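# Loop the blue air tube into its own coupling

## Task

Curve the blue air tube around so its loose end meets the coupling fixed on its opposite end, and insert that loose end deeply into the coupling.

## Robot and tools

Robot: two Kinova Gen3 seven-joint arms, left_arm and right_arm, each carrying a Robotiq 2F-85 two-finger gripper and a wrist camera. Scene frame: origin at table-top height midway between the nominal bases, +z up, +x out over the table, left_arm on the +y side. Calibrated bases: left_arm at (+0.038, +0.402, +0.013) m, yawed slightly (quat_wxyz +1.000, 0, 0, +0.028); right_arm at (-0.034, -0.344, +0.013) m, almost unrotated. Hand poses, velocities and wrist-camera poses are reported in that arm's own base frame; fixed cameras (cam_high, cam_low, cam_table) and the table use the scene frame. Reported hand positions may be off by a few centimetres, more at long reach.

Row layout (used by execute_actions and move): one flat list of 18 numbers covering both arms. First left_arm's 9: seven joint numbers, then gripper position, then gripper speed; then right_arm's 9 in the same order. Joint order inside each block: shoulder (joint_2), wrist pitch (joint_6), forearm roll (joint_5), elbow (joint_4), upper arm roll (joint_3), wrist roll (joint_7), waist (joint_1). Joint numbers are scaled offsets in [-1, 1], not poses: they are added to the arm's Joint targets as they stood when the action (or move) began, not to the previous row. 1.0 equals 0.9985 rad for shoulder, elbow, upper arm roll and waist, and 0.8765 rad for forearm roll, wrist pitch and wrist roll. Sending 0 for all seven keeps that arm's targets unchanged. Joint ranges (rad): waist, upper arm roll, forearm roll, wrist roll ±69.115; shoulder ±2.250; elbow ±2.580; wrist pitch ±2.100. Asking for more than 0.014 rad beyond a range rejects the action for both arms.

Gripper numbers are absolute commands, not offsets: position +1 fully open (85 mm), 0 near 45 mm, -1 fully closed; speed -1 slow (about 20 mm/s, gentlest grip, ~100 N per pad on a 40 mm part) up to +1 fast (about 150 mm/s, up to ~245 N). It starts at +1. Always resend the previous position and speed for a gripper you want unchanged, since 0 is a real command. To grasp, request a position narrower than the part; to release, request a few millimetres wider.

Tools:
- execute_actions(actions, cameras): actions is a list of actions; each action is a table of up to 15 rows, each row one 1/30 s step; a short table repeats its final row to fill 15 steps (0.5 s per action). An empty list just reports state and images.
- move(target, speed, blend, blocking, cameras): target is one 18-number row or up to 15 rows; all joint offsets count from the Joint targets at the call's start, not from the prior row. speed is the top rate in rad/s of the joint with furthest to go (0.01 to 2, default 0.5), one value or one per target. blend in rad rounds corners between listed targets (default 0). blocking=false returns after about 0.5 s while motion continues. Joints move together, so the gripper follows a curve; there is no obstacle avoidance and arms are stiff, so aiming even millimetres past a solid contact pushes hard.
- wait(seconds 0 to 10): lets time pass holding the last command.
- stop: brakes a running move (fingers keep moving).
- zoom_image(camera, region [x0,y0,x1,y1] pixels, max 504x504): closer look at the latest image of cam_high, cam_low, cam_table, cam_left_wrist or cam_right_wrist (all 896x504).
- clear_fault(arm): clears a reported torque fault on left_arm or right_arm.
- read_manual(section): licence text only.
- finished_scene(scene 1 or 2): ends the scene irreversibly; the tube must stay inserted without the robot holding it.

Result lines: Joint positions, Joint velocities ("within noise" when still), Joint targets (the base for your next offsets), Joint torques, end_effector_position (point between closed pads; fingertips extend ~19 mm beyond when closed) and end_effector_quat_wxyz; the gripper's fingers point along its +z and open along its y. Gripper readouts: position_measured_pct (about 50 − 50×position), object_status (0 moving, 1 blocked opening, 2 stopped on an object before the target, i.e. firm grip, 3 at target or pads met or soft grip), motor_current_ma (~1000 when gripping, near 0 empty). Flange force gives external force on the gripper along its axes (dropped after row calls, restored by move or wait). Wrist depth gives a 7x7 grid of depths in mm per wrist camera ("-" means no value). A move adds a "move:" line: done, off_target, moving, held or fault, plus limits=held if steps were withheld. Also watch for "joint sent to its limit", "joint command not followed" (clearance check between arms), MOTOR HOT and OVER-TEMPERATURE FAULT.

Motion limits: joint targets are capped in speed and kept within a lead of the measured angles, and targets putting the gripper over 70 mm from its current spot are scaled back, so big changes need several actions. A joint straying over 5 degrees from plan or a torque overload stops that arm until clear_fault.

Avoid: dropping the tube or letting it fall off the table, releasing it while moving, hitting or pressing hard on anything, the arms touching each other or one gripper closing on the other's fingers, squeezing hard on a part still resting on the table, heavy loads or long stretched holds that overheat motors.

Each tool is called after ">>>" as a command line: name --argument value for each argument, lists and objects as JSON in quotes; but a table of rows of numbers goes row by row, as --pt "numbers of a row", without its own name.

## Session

>>> execute_actions --actions '[]'

>>> zoom_image --camera "cam_table" --region '[200, 100, 700, 500]'

Scene clock: 0.00 s.
left_arm: end_effector_position=(+0.3487, -0.0843, +0.1497) position_measured_pct=0.0 object_status=3 motor_current_ma=0 end_effector_quat_wxyz=(-0.101, -0.055, +0.993, +0.017) | right_arm: end_effector_position=(+0.3265, -0.0475, +0.1248) position_measured_pct=0.0 object_status=3 motor_current_ma=0 end_effector_quat_wxyz=(+0.616, +0.466, -0.580, +0.260)
Joint names: [shoulder, wrist pitch, forearm roll, elbow, upper arm roll, wrist roll, waist]
Joint positions: left_arm=[0.458 1.057 0.051 1.835 -0.086 1.792 0.221] | right_arm=[1.19 1.895 0.664 1.514 -0.14 2.008 -0.407]
Joint velocities: within noise
Joint torques (N m): no reading
Motor temperatures (°C): left_arm=[30 35 32 28 30 39 34] | right_arm=[29 37 35 28 27 35 31]
Flange force (N): no reading
Wrist depth (mm): cam_left_wrist=[334 336 338 339 343 345 348 / 326 328 331 334 335 338 341 / 320 323 326 327 329 332 334 / 315 317 319 322 323 325 328 / 309 310 312 316 317 320 322 / 305 306 309 310 313 314 317 / 299 301 303 305 308 310 311] | cam_right_wrist=[1984 2130 2806 3004 3108 2983 2455 / 2009 2184 2804 3015 3190 2935 2427 / 2072 2200 2838 3063 3275 2834 2379 / 2085 2271 2942 3132 3265 2879 2327 / 2179 2295 3001 3245 3384 2771 2298 / 2257 2433 2830 3194 3216 2736 2249 / 400 450 498 2504 2861 2535 2213]
Joint targets: left_arm=[0.458 1.057 0.051 1.835 -0.086 1.792 0.221] | right_arm=[1.190 1.895 0.664 1.514 -0.140 2.008 -0.407]
Tool commands: left_gripper/position=+1.0 left_gripper/speed=+1.0 right_gripper/position=+1.0 right_gripper/speed=+1.0
camera_calibration:
cam_left_wrist: T_world_to_cam=[[-0.0925422, 0.994752, 0.0436449, 0.113791], [0.975733, 0.0993344, -0.195134, -0.251674], [-0.198446, 0.0245276, -0.979805, 0.363577], [0, 0, 0, 1]] pos_world=[0.328247, -0.0971117, 0.302158]
cam_right_wrist: T_world_to_cam=[[-0.867711, 0.418864, 0.267639, 0.273501], [-0.166193, 0.262976, -0.950381, 0.234177], [-0.468463, -0.869136, -0.158575, 0.284092], [0, 0, 0, 1]] pos_world=[0.409325, 0.0707717, 0.194408]

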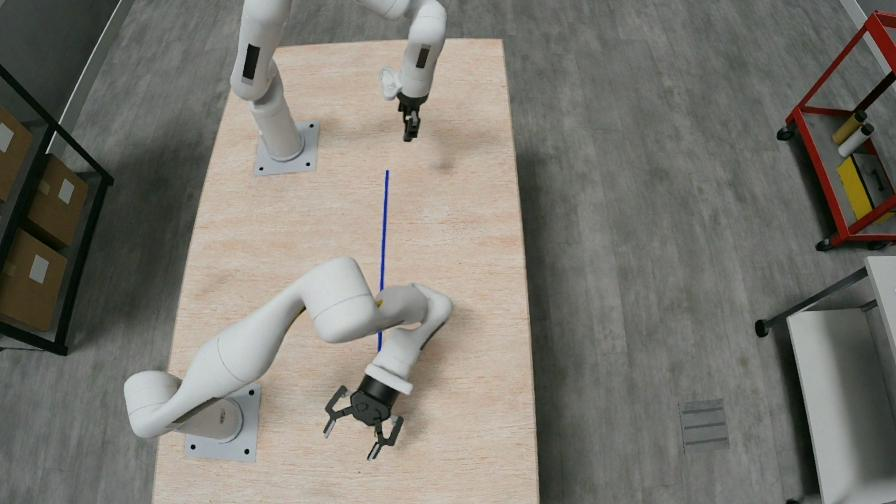

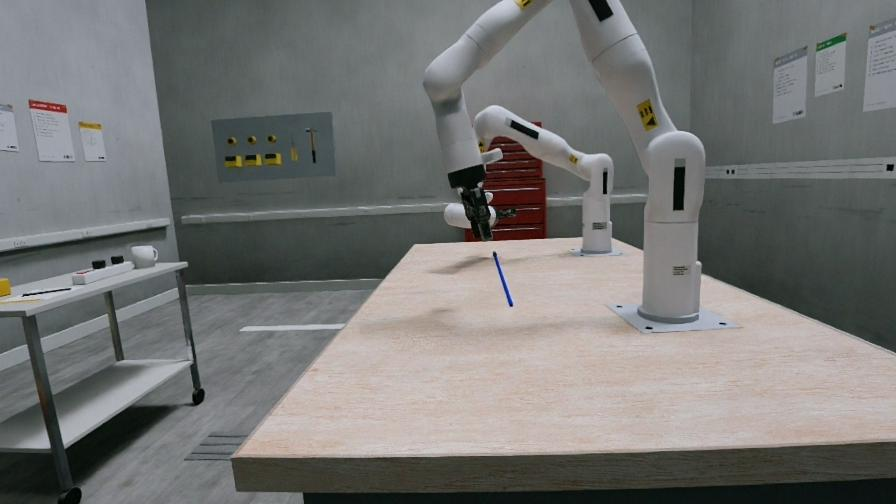

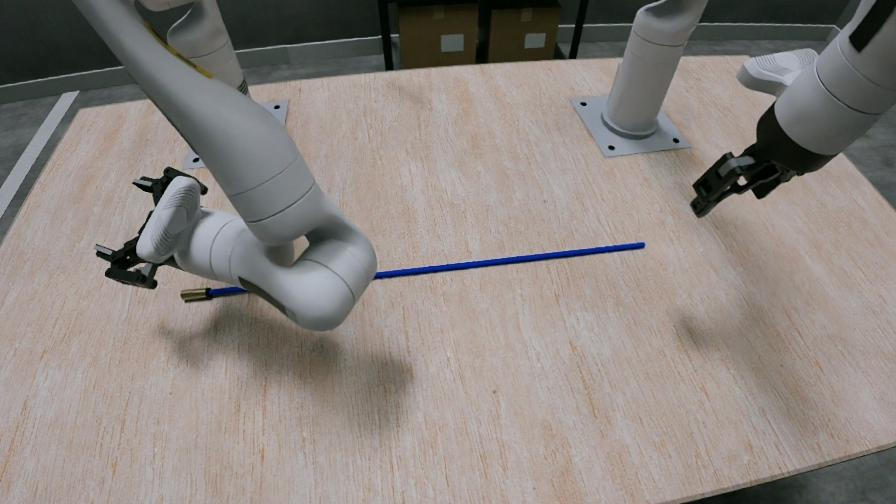

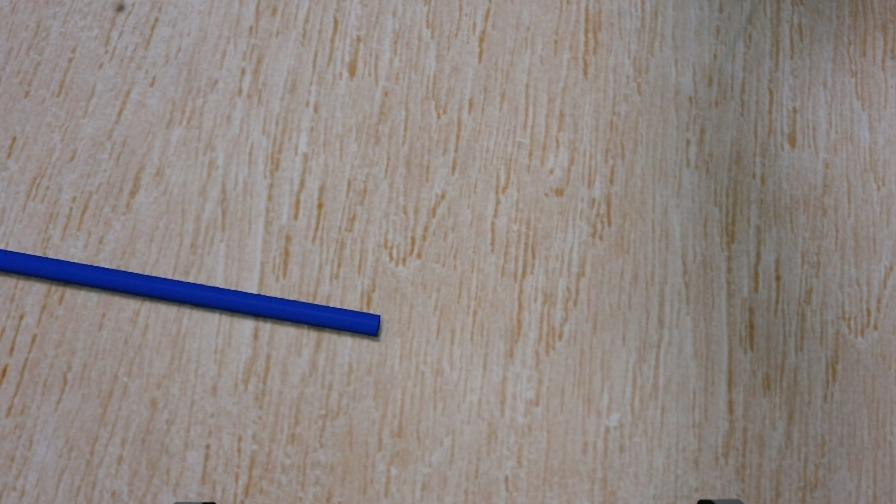

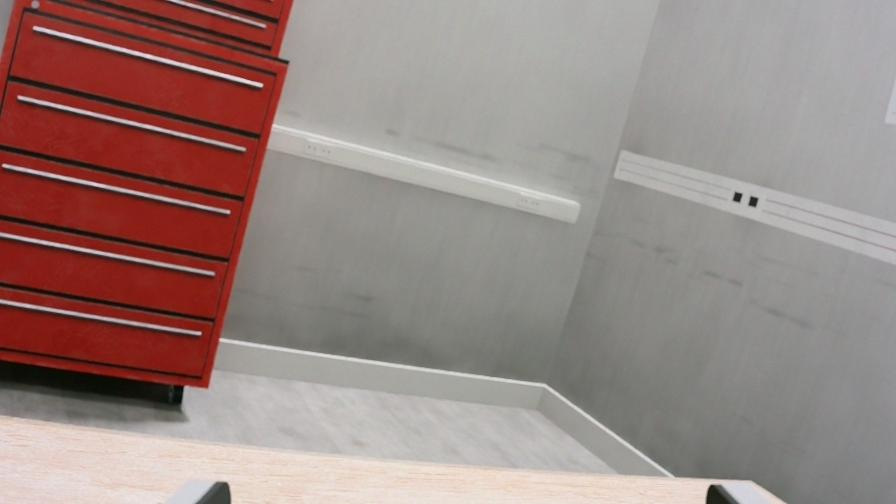

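Scaled by 1.008 from the camera's 896x504 image, which has a finer 1280x720 frame.

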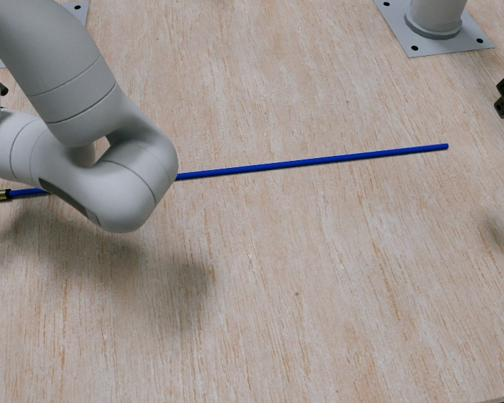

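>>> move --target '[0.0369,-0.3095,-0.3334,0.1641,0.0861,-1.0,0.4677,-0.2,0, -0.4907,-0.6788,-0.1871,0.2864,0.0701,-1.0,0.0771,-0.2,0]' --speed 0.9 --cameras '["cam_table"]'

Scene clock: 83.47 s.
left_arm: end_effector_position=(+0.2896, -0.2019, +0.0999) position_measured_pct=60.2 object_status=3 motor_current_ma=0 end_effector_quat_wxyz=(-0.067, +0.687, +0.719, +0.080) | right_arm: end_effector_position=(+0.3368, -0.0382, +0.1242) position_measured_pct=60.2 object_status=3 motor_current_ma=0 end_effector_quat_wxyz=(-0.210, -0.121, +0.925, -0.292)
Joint names: [shoulder, wrist pitch, forearm roll, elbow, upper arm roll, wrist roll, waist]
Joint positions: left_arm=[0.495 0.785 -0.241 1.999 0 0.916 0.688] | right_arm=[0.7 1.3 0.5 1.8 -0.07 1.131 -0.33]
Joint velocities: within noise
Joint torques (N m): left_arm=[-16.51 0.37 -0.31 -5.31 0.17 0.3 0.16] | right_arm=[-17.85 1.71 0.56 -4.14 -0.75 -0.29 -0.53]
Motor temperatures (°C): left_arm=[31 35 32 28 30 39 34] | right_arm=[32 38 35 28 27 35 31]
Flange force (N): left_arm=[-1.4 2.2 2.9] | right_arm=[-2.3 -1.2 2.0]
Wrist depth (mm): cam_left_wrist=[284 285 285 286 286 287 287 / 280 280 280 281 282 282 282 / 274 275 276 275 276 277 278 / 269 270 269 270 271 272 272 / 264 265 266 266 267 267 267 / 260 260 260 260 261 261 262 / 254 255 256 256 257 257 257] | cam_right_wrist=[2587 2240 488 429 383 345 316 / 2302 513 454 406 365 333 303 / 2161 482 430 385 349 319 292 / 2037 454 403 365 334 305 281 / 1892 428 381 347 319 293 269 / 452 403 364 331 304 281 260 / 426 384 346 318 293 270 251]
Joint targets: left_arm=[0.495 0.785 -0.241 1.999 0.000 0.916 0.688] | right_arm=[0.700 1.300 0.500 1.800 -0.070 1.131 -0.330]
move: done
Images, in order (width x height): cam_table 896x504.

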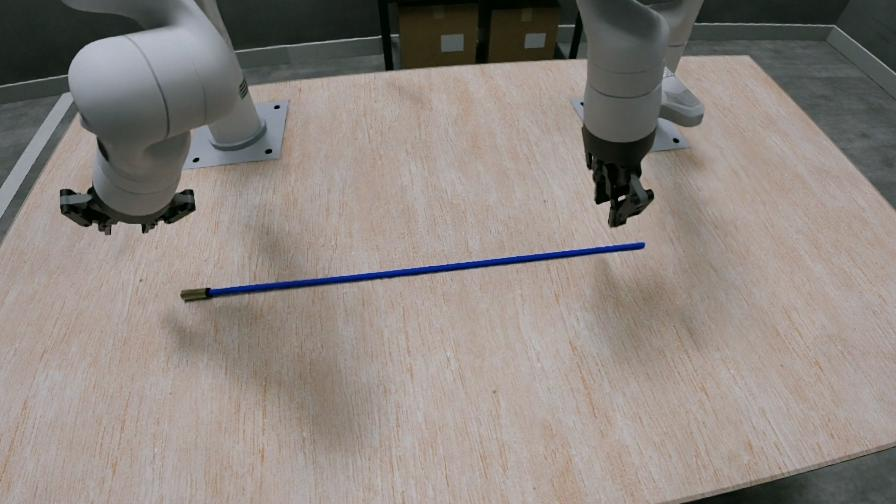

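>>> move --target '[0,0,0,0,0,-0.1268,0,-0.2,0, -0.2356,-0.6868,-0.2082,0.2602,0.0701,-1.0,0.0720,-0.2,0]' --speed 0.9 --cameras '[]'

>>> move --target '[0,0,0,0,0,0,0,-0.2,0, 0,0,0,0,0,-0.8816,0,-0.2,0]' --speed 0.9

>>> zoom_image --camera "cam_left_wrist" --region '[300, 400, 620, 504]'

>>> zoom_image --camera "cam_right_wrist" --region '[280, 230, 660, 504]'

Scene clock: 93.77 s.
left_arm: end_effector_position=(+0.2895, -0.2019, +0.0999) position_measured_pct=60.2 object_status=3 motor_current_ma=0 end_effector_quat_wxyz=(-0.071, +0.726, +0.680, +0.076) | right_arm: end_effector_position=(+0.3643, +0.0059, +0.1003) position_measured_pct=60.2 object_status=3 motor_current_ma=0 end_effector_quat_wxyz=(+0.041, +0.390, +0.915, -0.096)
Joint names: [shoulder, wrist pitch, forearm roll, elbow, upper arm roll, wrist roll, waist]
Joint positions: left_arm=[0.495 0.785 -0.241 1.999 0 0.805 0.688] | right_arm=[0.464 0.698 0.318 2.06 0 0.255 -0.258]
Joint velocities: within noise
Joint torques (N m): left_arm=[-16.54 0.34 -0.29 -5.32 0.16 0.17 0.1] | right_arm=[-14.96 0.29 0.2 -5.46 -1.1 -0.28 -0.54]
Motor temperatures (°C): left_arm=[31 35 32 28 30 39 34] | right_arm=[32 38 35 29 27 35 31]
Flange force (N): left_arm=[-1.5 2.1 2.9] | right_arm=[-1.7 -0.8 3.6]
Wrist depth (mm): cam_left_wrist=[288 288 287 286 286 285 285 / 282 281 281 281 280 280 279 / 277 277 276 275 275 275 274 / 273 272 270 270 270 270 269 / 267 267 267 265 266 266 265 / 262 262 261 260 260 260 260 / 258 257 257 255 256 255 255] | cam_right_wrist=[265 257 251 244 239 233 227 / 269 261 255 249 243 237 230 / 273 265 258 252 246 239 235 / 277 270 262 256 250 243 237 / 283 274 266 259 251 247 241 / 287 278 271 261 256 251 245 / 292 283 274 267 261 255 249]
Joint targets: left_arm=[0.495 0.785 -0.241 1.999 0.000 0.805 0.688] | right_arm=[0.464 0.698 0.318 2.060 0.000 0.255 -0.258]
move: done
No camera images: "cameras" was empty.

Scene clock: 95.27 s.
left_arm: end_effector_position=(+0.2895, -0.2019, +0.0999) position_measured_pct=60.2 object_status=3 motor_current_ma=0 end_effector_quat_wxyz=(-0.071, +0.726, +0.680, +0.076) | right_arm: end_effector_position=(+0.3643, +0.0059, +0.1003) position_measured_pct=60.2 object_status=3 motor_current_ma=0 end_effector_quat_wxyz=(+0.074, +0.706, +0.701, -0.074)
Joint names: [shoulder, wrist pitch, forearm roll, elbow, upper arm roll, wrist roll, waist]
Joint positions: left_arm=[0.495 0.785 -0.241 1.999 0 0.804 0.688] | right_arm=[0.464 0.698 0.318 2.06 0 -0.518 -0.258]
Joint velocities: within noise
Joint torques (N m): left_arm=[-16.48 0.31 -0.32 -5.24 0.15 0.17 0.19] | right_arm=[-14.87 0.22 0.22 -5.5 -1.09 -0.36 -0.54]
Motor temperatures (°C): left_arm=[31 35 32 28 30 39 34] | right_arm=[32 38 35 29 27 35 31]
Flange force (N): left_arm=[-1.5 2.4 2.5] | right_arm=[-2.0 0.6 3.1]
Wrist depth (mm): cam_left_wrist=[288 287 287 286 286 284 285 / 282 281 281 281 280 280 279 / 278 277 277 276 275 275 274 / 272 272 271 270 270 270 269 / 268 267 267 265 265 265 264 / 262 261 261 260 260 260 259 / 258 257 257 256 256 255 255] | cam_right_wrist=[239 239 238 238 237 236 236 / 244 244 243 242 242 241 240 / 250 249 248 247 246 245 245 / 254 254 253 251 251 251 250 / 260 259 259 255 257 255 255 / 265 265 264 253 262 261 261 / 272 270 269 268 267 267 266]
Joint targets: left_arm=[0.495 0.785 -0.241 1.999 0.000 0.804 0.688] | right_arm=[0.464 0.698 0.318 2.060 0.000 -0.518 -0.258]
move: done
camera_calibration:
cam_left_wrist: T_world_to_cam=[[0.996795, -0.0799989, -0.000751199, -0.300489], [-0.0784891, -0.976078, -0.202759, -0.103091], [0.0154872, 0.202168, -0.979228, 0.279781], [0, 0, 0, 1]] pos_world=[0.287101, -0.181226, 0.252841]
cam_right_wrist: T_world_to_cam=[[0.999849, -0.0120064, -0.0125489, -0.359211], [-0.00837708, -0.966345, 0.257114, 0.0318234], [-0.0152136, -0.25697, -0.966299, 0.25664], [0, 0, 0, 1]] pos_world=[0.363328, 0.0923885, 0.235301]

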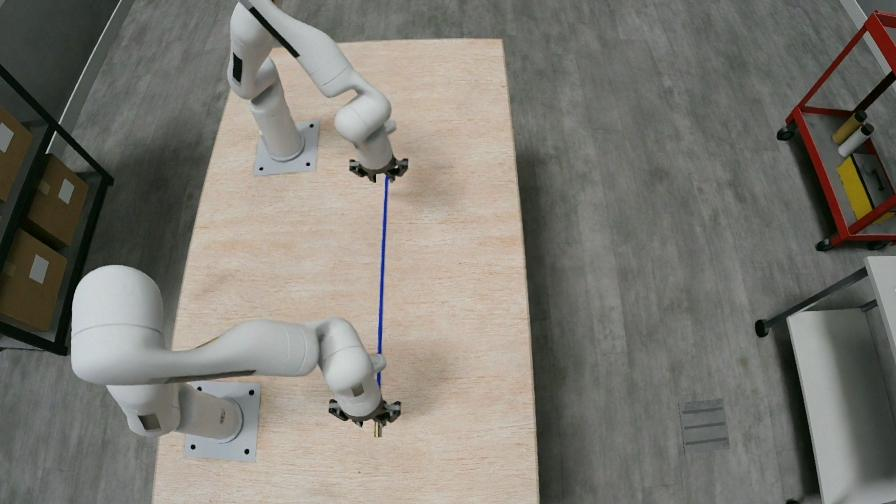

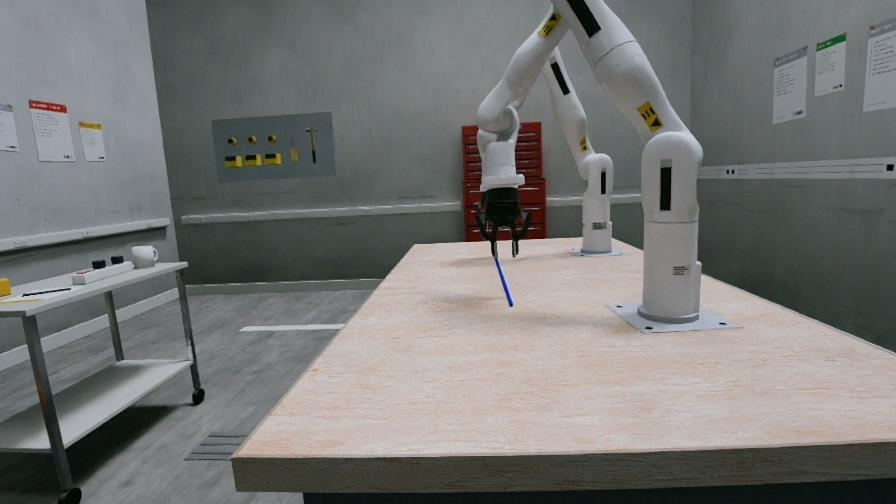

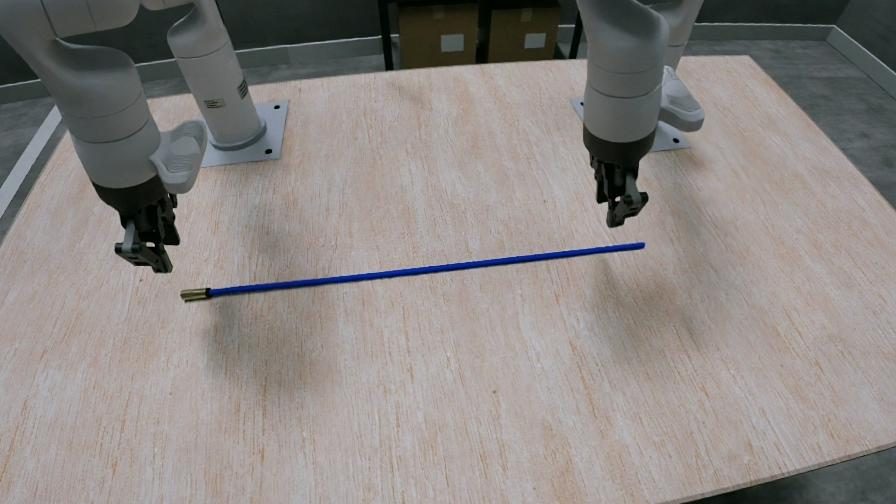

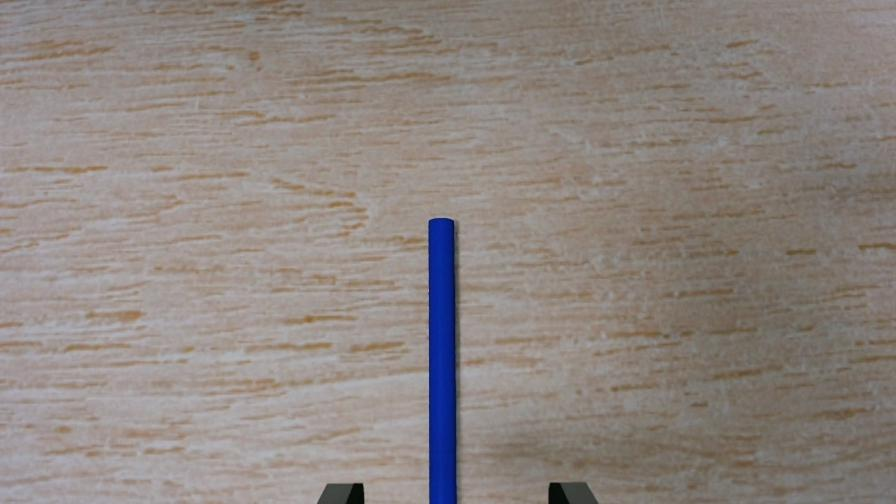

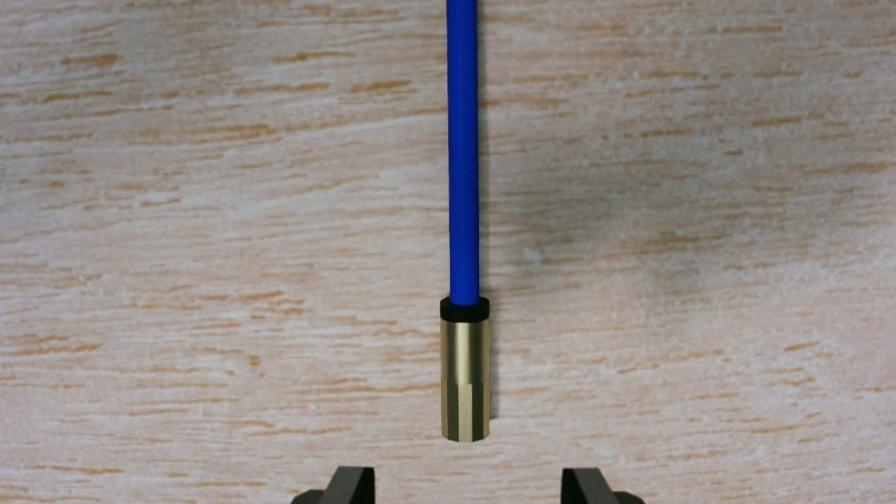

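Scaled by 1.575 from the camera's 896x504 image, which has a finer 1280x720 frame.

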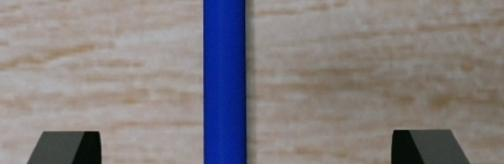

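Scaled by 1.326 from the camera's 896x504 image, which has a finer 1280x720 frame.

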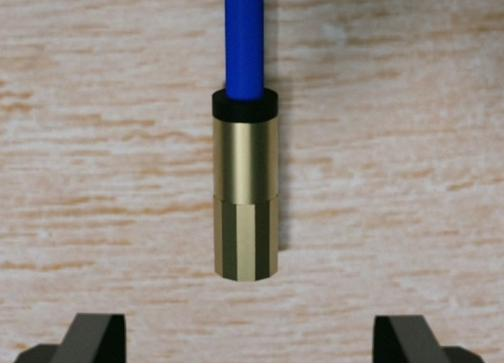

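>>> move --target '[0.1738,-0.2435,-0.0818,0.0511,0,0.1280,0.0185,-0.2,0, 0.1611,-0.2324,0.1385,0.0543,0,-0.1438,0.0188,-0.2,0]' --speed 0.25 --cameras '["cam_left_wrist","cam_right_wrist"]'

Scene clock: 149.70 s.
left_arm: end_effector_position=(+0.2848, -0.2073, +0.0239) position_measured_pct=60.2 object_status=3 motor_current_ma=0 end_effector_quat_wxyz=(-0.071, +0.726, +0.680, +0.076) | right_arm: end_effector_position=(+0.3646, -0.0011, +0.0324) position_measured_pct=60.2 object_status=3 motor_current_ma=0 end_effector_quat_wxyz=(+0.074, +0.706, +0.701, -0.074)
Joint names: [shoulder, wrist pitch, forearm roll, elbow, upper arm roll, wrist roll, waist]
Joint positions: left_arm=[0.668 0.572 -0.313 2.05 0 0.917 0.707] | right_arm=[0.625 0.494 0.439 2.114 0 -0.644 -0.24]
Joint velocities: within noise
Joint torques (N m): left_arm=[-17.4 0.35 -0.22 -3.5 0.17 0.11 0.14] | right_arm=[-16.17 0.37 0.11 -3.83 -0.95 -0.34 -0.58]
Motor temperatures (°C): left_arm=[31 35 32 28 30 39 34] | right_arm=[32 38 35 29 27 35 31]
Flange force (N): left_arm=[-1.0 1.4 2.5] | right_arm=[-1.7 -0.5 4.7]
Wrist depth (mm): cam_left_wrist=[206 205 204 204 203 203 204 / 201 201 200 200 199 200 199 / 197 197 196 196 196 196 195 / 194 194 193 192 193 192 192 / 191 190 190 189 189 189 189 / 187 187 186 186 186 186 185 / 183 183 183 183 183 182 182] | cam_right_wrist=[- - - - - - - / - - - - - - - / 181 181 181 - - - - / 184 183 182 183 182 182 181 / 188 187 187 186 185 185 185 / 192 191 191 190 190 189 188 / 196 196 194 193 193 193 193]
Joint targets: left_arm=[0.668 0.572 -0.313 2.050 0.000 0.917 0.707] | right_arm=[0.625 0.494 0.439 2.114 0.000 -0.644 -0.240]
move: done
camera_calibration:
cam_left_wrist: T_world_to_cam=[[0.996806, -0.079858, -0.000942002, -0.296137], [-0.0783866, -0.976046, -0.202955, -0.124136], [0.0152881, 0.20238, -0.979188, 0.206614], [0, 0, 0, 1]] pos_world=[0.282302, -0.186626, 0.176841]
cam_right_wrist: T_world_to_cam=[[0.999849, -0.0120053, -0.0125505, -0.360447], [-0.00837713, -0.96637, 0.25702, 0.0425372], [-0.015214, -0.256877, -0.966324, 0.18923], [0, 0, 0, 1]] pos_world=[0.363628, 0.0853882, 0.167401]
Images, in order (width x height): cam_left_wrist 896x504, cam_right_wrist 896x504.

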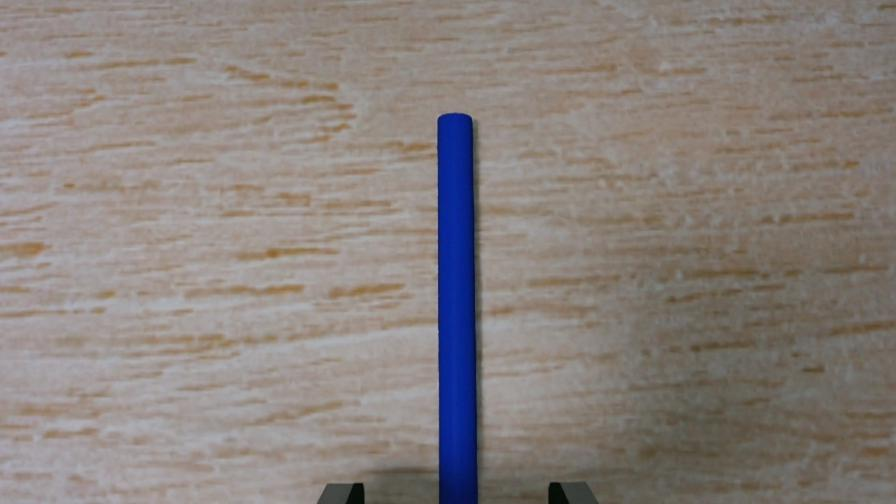

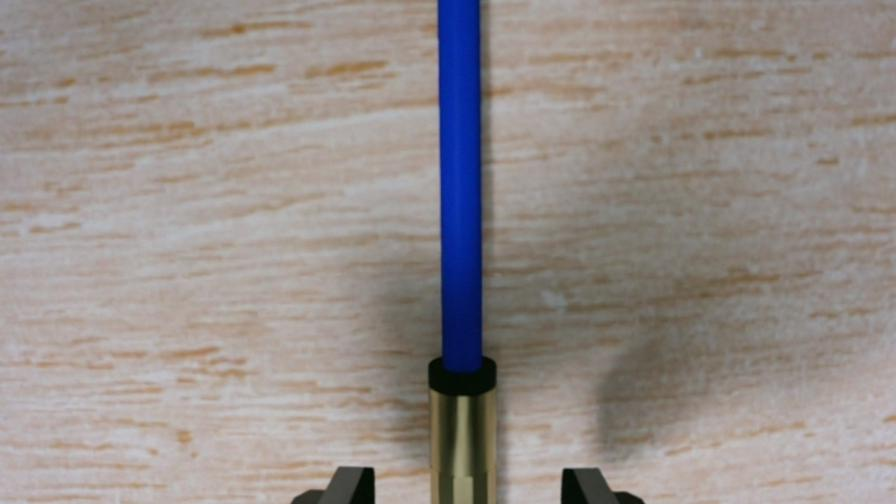

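>>> move --target '[0.0353,-0.0430,-0.0234,0.0044,0,0.0272,0,-0.2,0, 0.0514,-0.0600,0.0596,0.0074,0,-0.0667,0,-0.2,0]' --speed 0.05 --cameras '["cam_left_wrist","cam_right_wrist"]'

Scene clock: 159.37 s.
left_arm: end_effector_position=(+0.2848, -0.2073, +0.0097) position_measured_pct=60.2 object_status=3 motor_current_ma=0 end_effector_quat_wxyz=(-0.071, +0.726, +0.680, +0.076) | right_arm: end_effector_position=(+0.3646, -0.0011, +0.0126) position_measured_pct=60.2 object_status=3 motor_current_ma=0 end_effector_quat_wxyz=(+0.074, +0.706, +0.701, -0.074)
Joint names: [shoulder, wrist pitch, forearm roll, elbow, upper arm roll, wrist roll, waist]
Joint positions: left_arm=[0.703 0.534 -0.333 2.054 0 0.941 0.707] | right_arm=[0.676 0.442 0.491 2.121 0 -0.703 -0.24]
Joint velocities: within noise
Joint torques (N m): left_arm=[-17.87 0.4 -0.21 -3.23 0.19 0.27 0.16] | right_arm=[-16.65 0.23 -0.09 -3.24 -0.91 -0.1 -0.59]
Motor temperatures (°C): left_arm=[31 35 32 28 30 39 34] | right_arm=[32 38 35 29 27 35 31]
Flange force (N): left_arm=[-0.8 1.5 3.3] | right_arm=[-1.1 -0.6 5.3]
Wrist depth (mm): cam_left_wrist=[189 189 189 189 188 188 187 / 186 185 185 185 185 184 184 / 183 182 182 182 182 181 182 / - - - - - - - / - - - - - - - / - - - - - - - / - - - - - - -] | cam_right_wrist=[- - - - - - - / - - - - - - - / - - - - - - - / - - - - - - - / - - - - - - - / - - - - - - - / - - - - - - -]
Joint targets: left_arm=[0.704 0.534 -0.333 2.054 0.000 0.941 0.707] | right_arm=[0.676 0.442 0.491 2.121 0.000 -0.703 -0.240]
move: done
camera_calibration:
cam_left_wrist: T_world_to_cam=[[0.996788, -0.0800745, -0.000877258, -0.296295], [-0.0785869, -0.976048, -0.202866, -0.126989], [0.0153881, 0.202283, -0.979206, 0.192567], [0, 0, 0, 1]] pos_world=[0.282401, -0.186626, 0.162541]
cam_right_wrist: T_world_to_cam=[[0.999851, -0.0119821, -0.0124533, -0.360712], [-0.00837961, -0.96637, 0.25702, 0.0476273], [-0.0151141, -0.256877, -0.966326, 0.170061], [0, 0, 0, 1]] pos_world=[0.363628, 0.0853882, 0.147601]
Images, in order (width x height): cam_left_wrist 896x504, cam_right_wrist 896x504.

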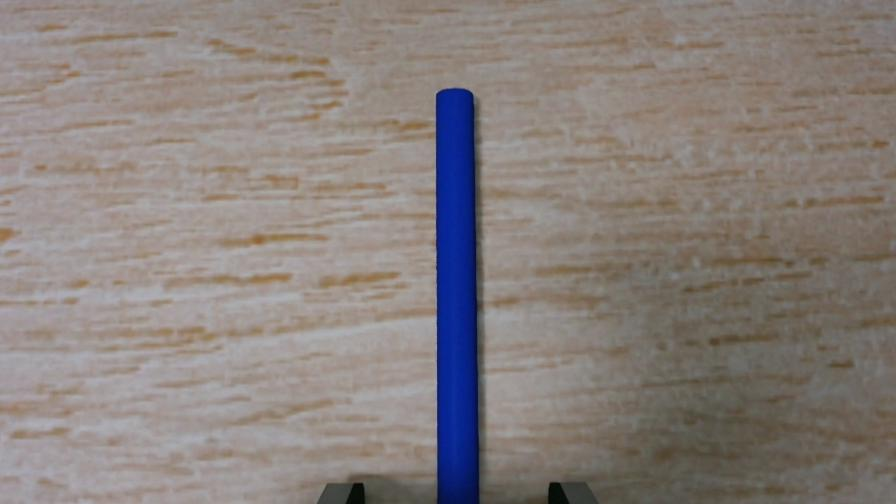

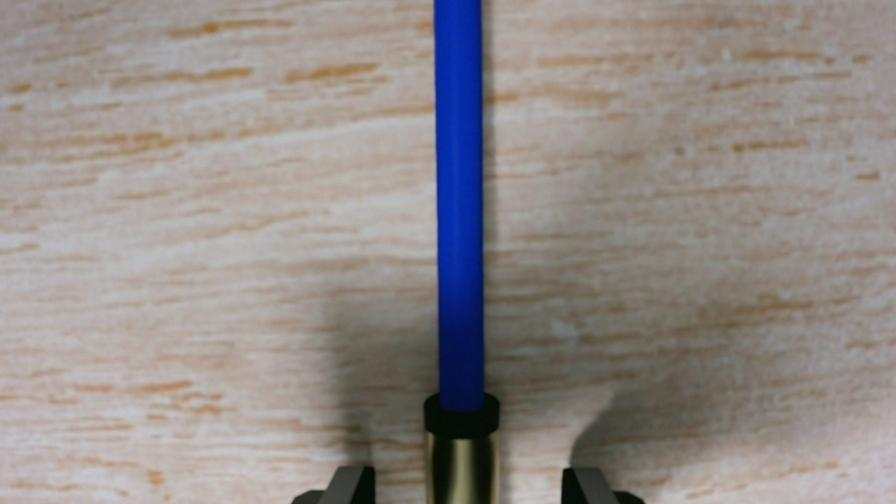

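>>> move --target '[0,0,0,0,0,0,0,-0.95,-1, 0,0,0,0,0,0,0,-0.9,-1]' --speed 0.1 --cameras '["cam_left_wrist","cam_right_wrist"]'

Scene clock: 165.83 s.
left_arm: end_effector_position=(+0.2848, -0.2073, +0.0096) position_measured_pct=92.2 object_status=0 motor_current_ma=1000 end_effector_quat_wxyz=(-0.071, +0.726, +0.680, +0.076) | right_arm: end_effector_position=(+0.3646, -0.0011, +0.0125) position_measured_pct=85.7 object_status=2 motor_current_ma=1000 end_effector_quat_wxyz=(+0.074, +0.706, +0.701, -0.074)
Joint names: [shoulder, wrist pitch, forearm roll, elbow, upper arm roll, wrist roll, waist]
Joint positions: left_arm=[0.704 0.534 -0.333 2.054 0 0.941 0.707] | right_arm=[0.676 0.442 0.491 2.121 0 -0.703 -0.24]
Joint velocities: within noise
Joint torques (N m): left_arm=[-14.05 -0.47 -0.18 -2.94 0.09 0.17 -0.12] | right_arm=[-12.86 -0.34 0.21 -3.37 -0.42 -0.28 0.19]
Motor temperatures (°C): left_arm=[31 35 32 28 30 39 34] | right_arm=[32 38 35 29 27 35 31]
Flange force (N): left_arm=[1.4 0.0 -8.3] | right_arm=[-2.0 -3.2 -7.0]
Wrist depth (mm): cam_left_wrist=[190 189 189 189 188 188 187 / 186 185 185 185 185 184 184 / 183 182 182 182 182 181 182 / - - - - - - - / - - - - - - - / - - - - - - - / - - - - - - -] | cam_right_wrist=[- - - - - - - / - - - - - - - / - - - - - - - / - - - - - - - / - - - - - - - / - - - - - - - / - - - - - - -]
Joint targets: left_arm=[0.704 0.534 -0.333 2.054 0.000 0.941 0.707] | right_arm=[0.676 0.442 0.491 2.121 0.000 -0.703 -0.240]
move: done
camera_calibration:
cam_left_wrist: T_world_to_cam=[[0.996787, -0.0800947, -0.000779666, -0.296315], [-0.0785868, -0.976046, -0.202874, -0.126987], [0.0154881, 0.202283, -0.979205, 0.192538], [0, 0, 0, 1]] pos_world=[0.282401, -0.186626, 0.162541]
cam_right_wrist: T_world_to_cam=[[0.999851, -0.0119821, -0.0124533, -0.360713], [-0.00837961, -0.96637, 0.25702, 0.047653], [-0.0151141, -0.256877, -0.966326, 0.169964], [0, 0, 0, 1]] pos_world=[0.363628, 0.0853882, 0.147501]
Images, in order (width x height): cam_left_wrist 896x504, cam_right_wrist 896x504.

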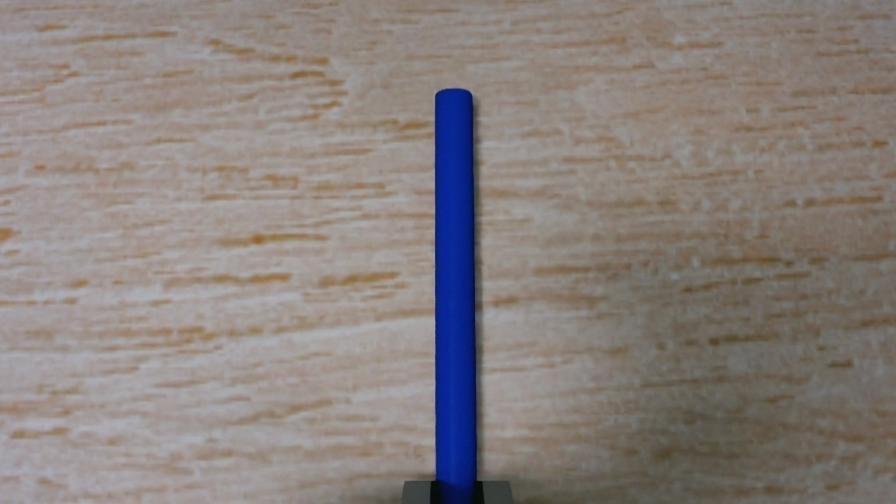

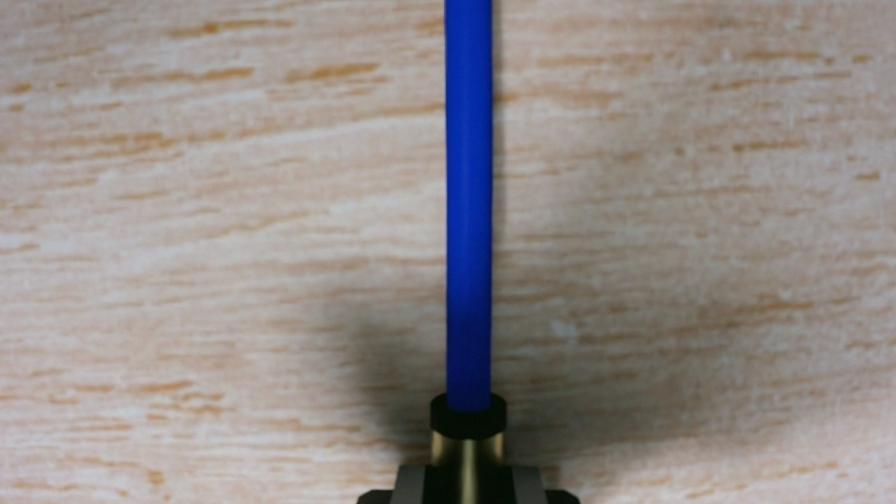

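>>> move --pt "-0.0353 0.0430 0.0234 -0.0044 0 -0.0272 0 -0.95 -1 -0.0514 0.0600 -0.0596 -0.0074 0 0.0667 0 -0.9 -1" --pt "-0.2819 0.5290 0.3861 -0.1238 0 0.7389 -0.1058 -0.95 -1 -0.0232 0.7971 -0.3795 -0.6175 0 -0.2114 -0.0491 -0.9 -1" --speed '[0.1,0.4]' --blend '[0.02,0]'

Scene clock: 203.20 s.
left_arm: end_effector_position=(+0.2582, -0.2085, +0.1426) position_measured_pct=92.2 object_status=2 motor_current_ma=1000 end_effector_quat_wxyz=(-0.100, +0.284, +0.953, +0.030) | right_arm: end_effector_position=(+0.4712, +0.0673, +0.1403) position_measured_pct=85.7 object_status=2 motor_current_ma=1000 end_effector_quat_wxyz=(+0.053, +0.861, +0.498, -0.090)
Joint names: [shoulder, wrist pitch, forearm roll, elbow, upper arm roll, wrist roll, waist]
Joint positions: left_arm=[0.422 0.998 0.005 1.931 0 1.588 0.601] | right_arm=[0.653 1.14 0.159 1.505 0 -0.888 -0.289]
Joint velocities: within noise
Joint torques (N m): left_arm=[-15.82 0.68 -0.07 -5.8 0.25 0.1 0.12] | right_arm=[-20.45 0.32 0.33 -7.72 -0.73 -0.39 -0.26]
Motor temperatures (°C): left_arm=[31 35 32 28 30 39 34] | right_arm=[32 38 35 29 27 35 31]
Flange force (N): left_arm=[-3.4 0.3 2.1] | right_arm=[-0.4 1.2 2.4]
Wrist depth (mm): cam_left_wrist=[334 335 334 334 334 334 333 / 329 327 328 328 327 327 327 / 322 321 321 321 321 320 319 / 316 315 316 316 316 314 314 / 311 311 311 311 309 310 309 / 306 305 304 305 304 304 303 / 299 298 299 299 299 297 298] | cam_right_wrist=[277 278 276 276 275 274 273 / 284 283 283 281 280 280 279 / 290 289 288 287 286 285 285 / 295 294 294 292 292 290 290 / 301 300 300 299 297 297 296 / 307 308 305 304 303 304 302 / 316 314 312 - 310 310 310]
Joint targets: left_arm=[0.422 0.998 0.005 1.931 0.000 1.588 0.601] | right_arm=[0.653 1.140 0.159 1.505 0.000 -0.888 -0.289]
move: done
camera_calibration:
cam_left_wrist: T_world_to_cam=[[0.559976, 0.828508, -0.000908045, 0.032551], [0.811218, -0.548511, -0.202636, -0.243861], [-0.168384, 0.112735, -0.979254, 0.352235], [0, 0, 0, 1]] pos_world=[0.238907, -0.200438, 0.295542]
cam_right_wrist: T_world_to_cam=[[0.864579, -0.502344, -0.0124193, -0.36813], [-0.482779, -0.837255, 0.256765, 0.296669], [-0.139382, -0.215998, -0.966394, 0.368429], [0, 0, 0, 1]] pos_world=[0.512855, 0.14304, 0.275302]

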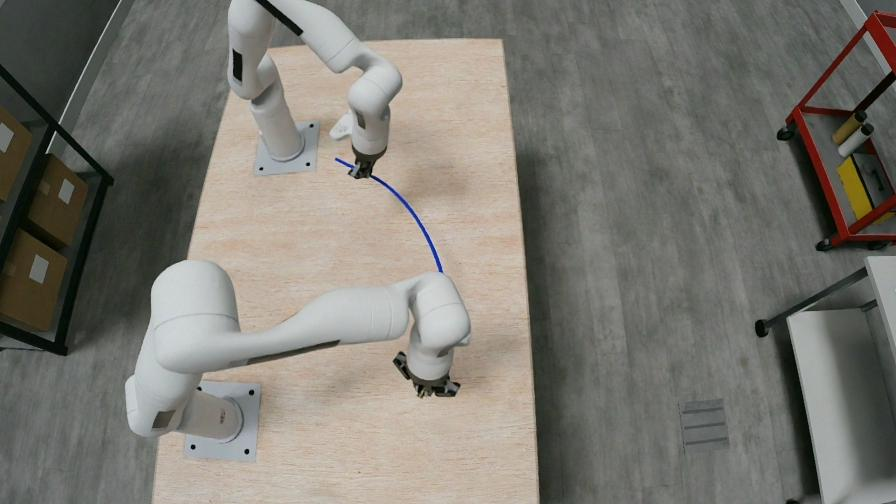

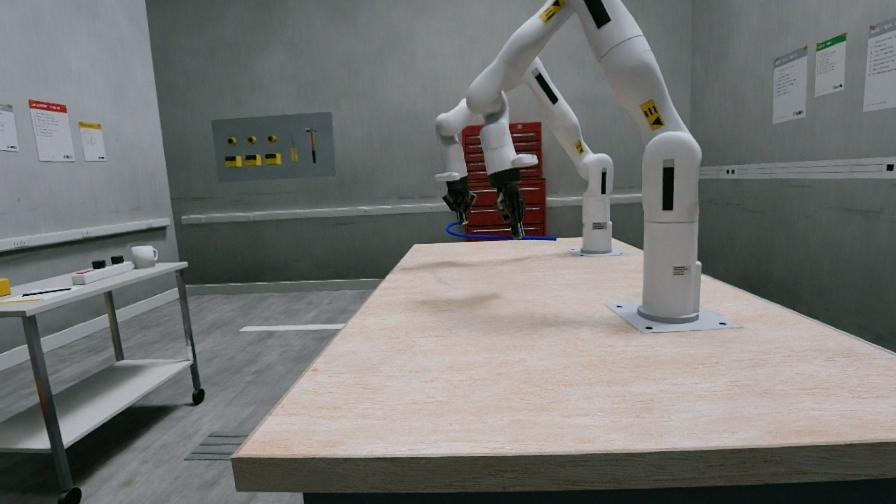

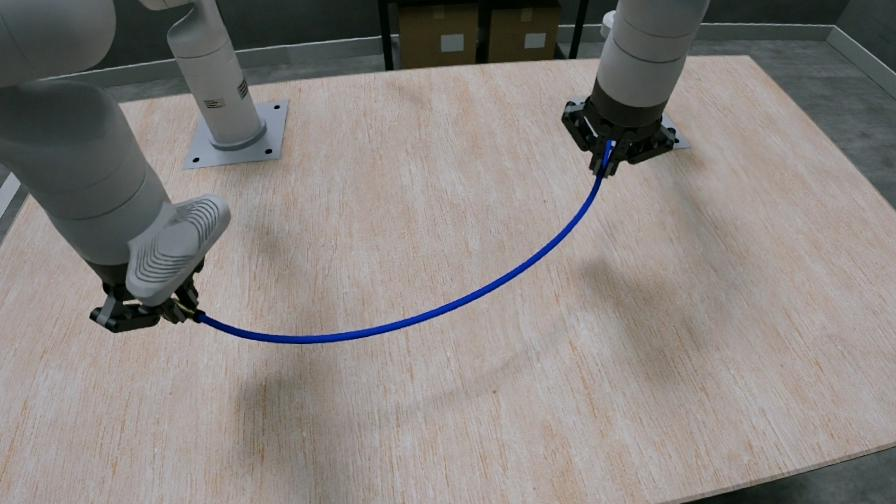

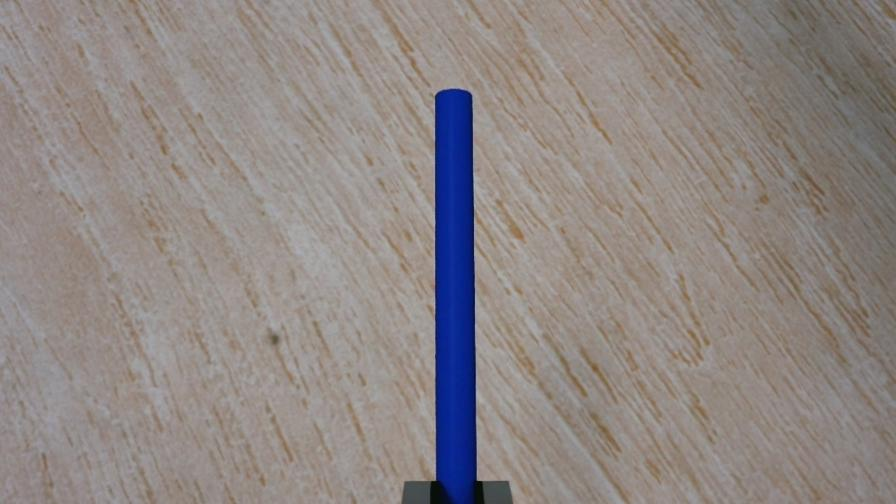

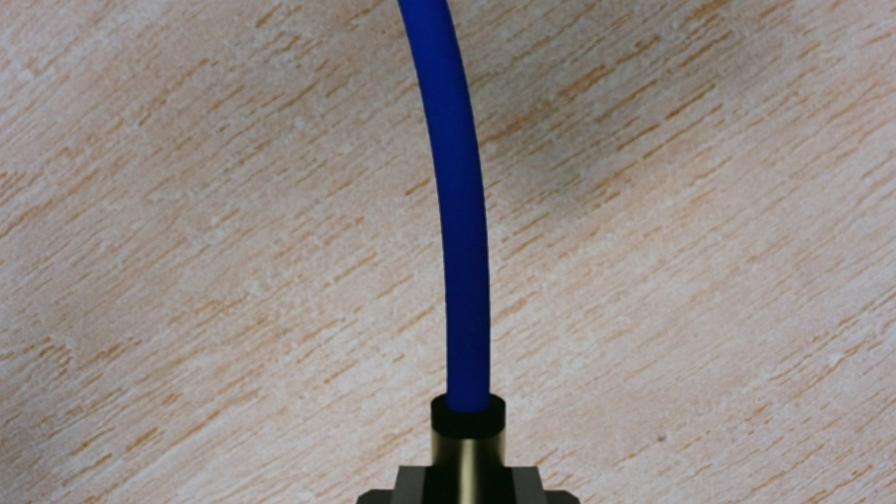

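>>> move --target '[0.0956,0.0451,0.1658,-0.1743,0,0.6435,-0.0519,-0.95,-1, 0.0455,0.1079,-0.2236,-0.0907,0,-0.9568,-0.0588,-0.9,-1]' --speed 0.5 --cameras '["cam_table"]'

>>> move --target '[0.0511,-0.0886,0.1179,-0.0963,0,0.7836,0.0537,-0.95,-1, -0.0238,-0.1512,-0.2006,0.0474,0,-1.0,-0.0955,-0.9,-1]' --speed 0.5 --cameras '["cam_table"]'

Scene clock: 220.27 s.
left_arm: end_effector_position=(+0.3050, -0.2626, +0.1427) position_measured_pct=92.2 object_status=2 motor_current_ma=1000 end_effector_quat_wxyz=(-0.104, -0.060, +0.993, -0.006) | right_arm: end_effector_position=(+0.4526, +0.1490, +0.1403) position_measured_pct=85.7 object_status=2 motor_current_ma=1000 end_effector_quat_wxyz=(+0.009, +0.991, +0.087, -0.104)
Joint names: [shoulder, wrist pitch, forearm roll, elbow, upper arm roll, wrist roll, waist]
Joint positions: left_arm=[0.518 1.038 0.15 1.757 0 2.152 0.549] | right_arm=[0.699 1.235 -0.037 1.414 0 -1.727 -0.347]
Joint velocities: within noise
Joint torques (N m): left_arm=[-18.27 0.47 0.3 -6.6 0.45 0.29 -0.02] | right_arm=[-21.31 0.49 -0.14 -7.73 -1.07 -0.34 -0.22]
Motor temperatures (°C): left_arm=[31 35 32 28 30 39 34] | right_arm=[32 38 35 29 27 35 31]
Flange force (N): left_arm=[-2.8 -1.3 2.1] | right_arm=[1.0 1.2 2.2]
Wrist depth (mm): cam_left_wrist=[333 333 333 334 334 334 333 / 326 326 327 326 328 327 328 / 321 320 321 321 320 321 321 / 315 316 315 314 316 314 315 / 309 309 310 309 310 310 310 / 304 304 305 304 304 304 305 / 298 297 298 299 299 299 298] | cam_right_wrist=[277 277 276 276 275 274 273 / 284 282 282 282 279 279 279 / 289 288 288 287 286 285 285 / 295 294 293 292 292 290 291 / 301 300 299 300 297 297 297 / 306 306 306 304 303 304 303 / 315 313 312 - 310 310 310]
Joint targets: left_arm=[0.518 1.038 0.150 1.757 0.000 2.152 0.549] | right_arm=[0.699 1.235 -0.037 1.414 0.000 -1.727 -0.347]
move: done
Images, in order (width x height): cam_table 896x504.

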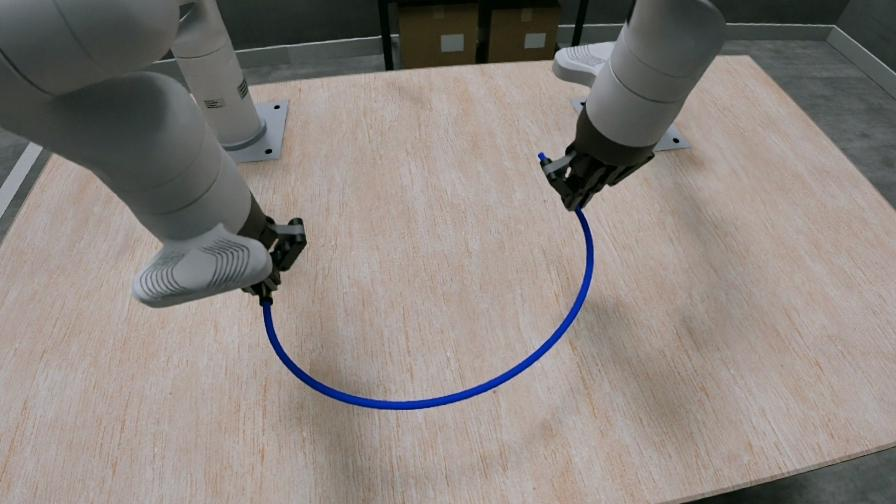

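Scene clock: 222.57 s.
left_arm: end_effector_position=(+0.3333, -0.3370, +0.1427) position_measured_pct=92.2 object_status=2 motor_current_ma=1000 end_effector_quat_wxyz=(-0.096, -0.395, +0.913, -0.042) | right_arm: end_effector_position=(+0.4386, +0.2454, +0.1402) position_measured_pct=85.7 object_status=2 motor_current_ma=1000 end_effector_quat_wxyz=(-0.036, +0.935, -0.339, -0.098)
Joint names: [shoulder, wrist pitch, forearm roll, elbow, upper arm roll, wrist roll, waist]
Joint positions: left_arm=[0.569 0.96 0.254 1.66 0 2.839 0.603] | right_arm=[0.675 1.102 -0.213 1.461 0 -2.603 -0.443]
Joint velocities: within noise
Joint torques (N m): left_arm=[-19.87 0.15 0.55 -7.19 0.59 0.32 -0.07] | right_arm=[-21.16 0.19 -0.5 -7.97 -1.22 -0.53 -0.17]
Motor temperatures (°C): left_arm=[31 35 32 28 30 39 34] | right_arm=[32 38 35 29 27 35 31]
Flange force (N): left_arm=[-1.3 -2.8 2.4] | right_arm=[1.9 0.4 2.2]
Wrist depth (mm): cam_left_wrist=[330 330 331 332 333 333 334 / 323 324 325 325 327 327 328 / 318 319 320 319 320 321 321 / 313 312 313 314 314 314 316 / 307 307 308 309 309 309 309 / 301 302 302 303 304 303 304 / 295 296 297 299 298 298 298] | cam_right_wrist=[277 278 276 275 275 275 274 / 283 282 282 282 281 280 280 / 289 287 288 287 285 285 284 / 295 293 294 293 291 290 290 / 301 301 299 298 298 297 296 / 306 306 306 304 303 304 302 / 314 314 312 - 309 310 310]
Joint targets: left_arm=[0.569 0.960 0.254 1.660 0.000 2.839 0.603] | right_arm=[0.675 1.102 -0.213 1.461 0.000 -2.603 -0.443]
move: done
Images, in order (width x height): cam_table 896x504.

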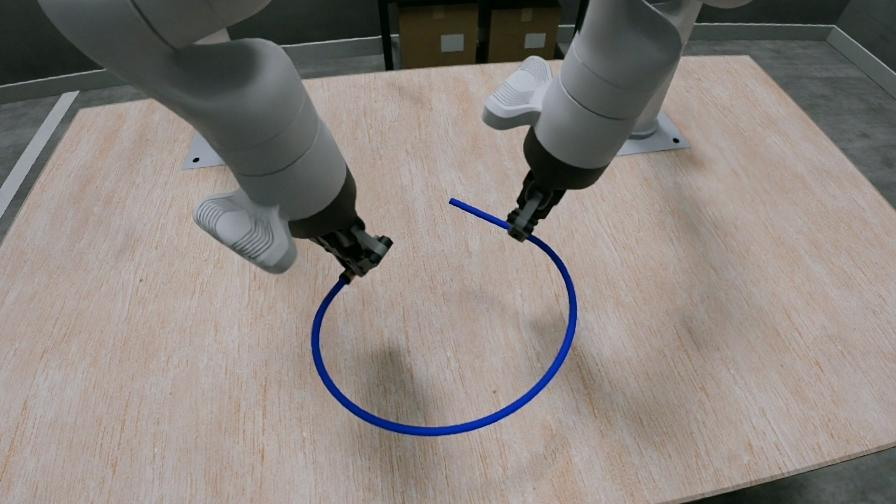

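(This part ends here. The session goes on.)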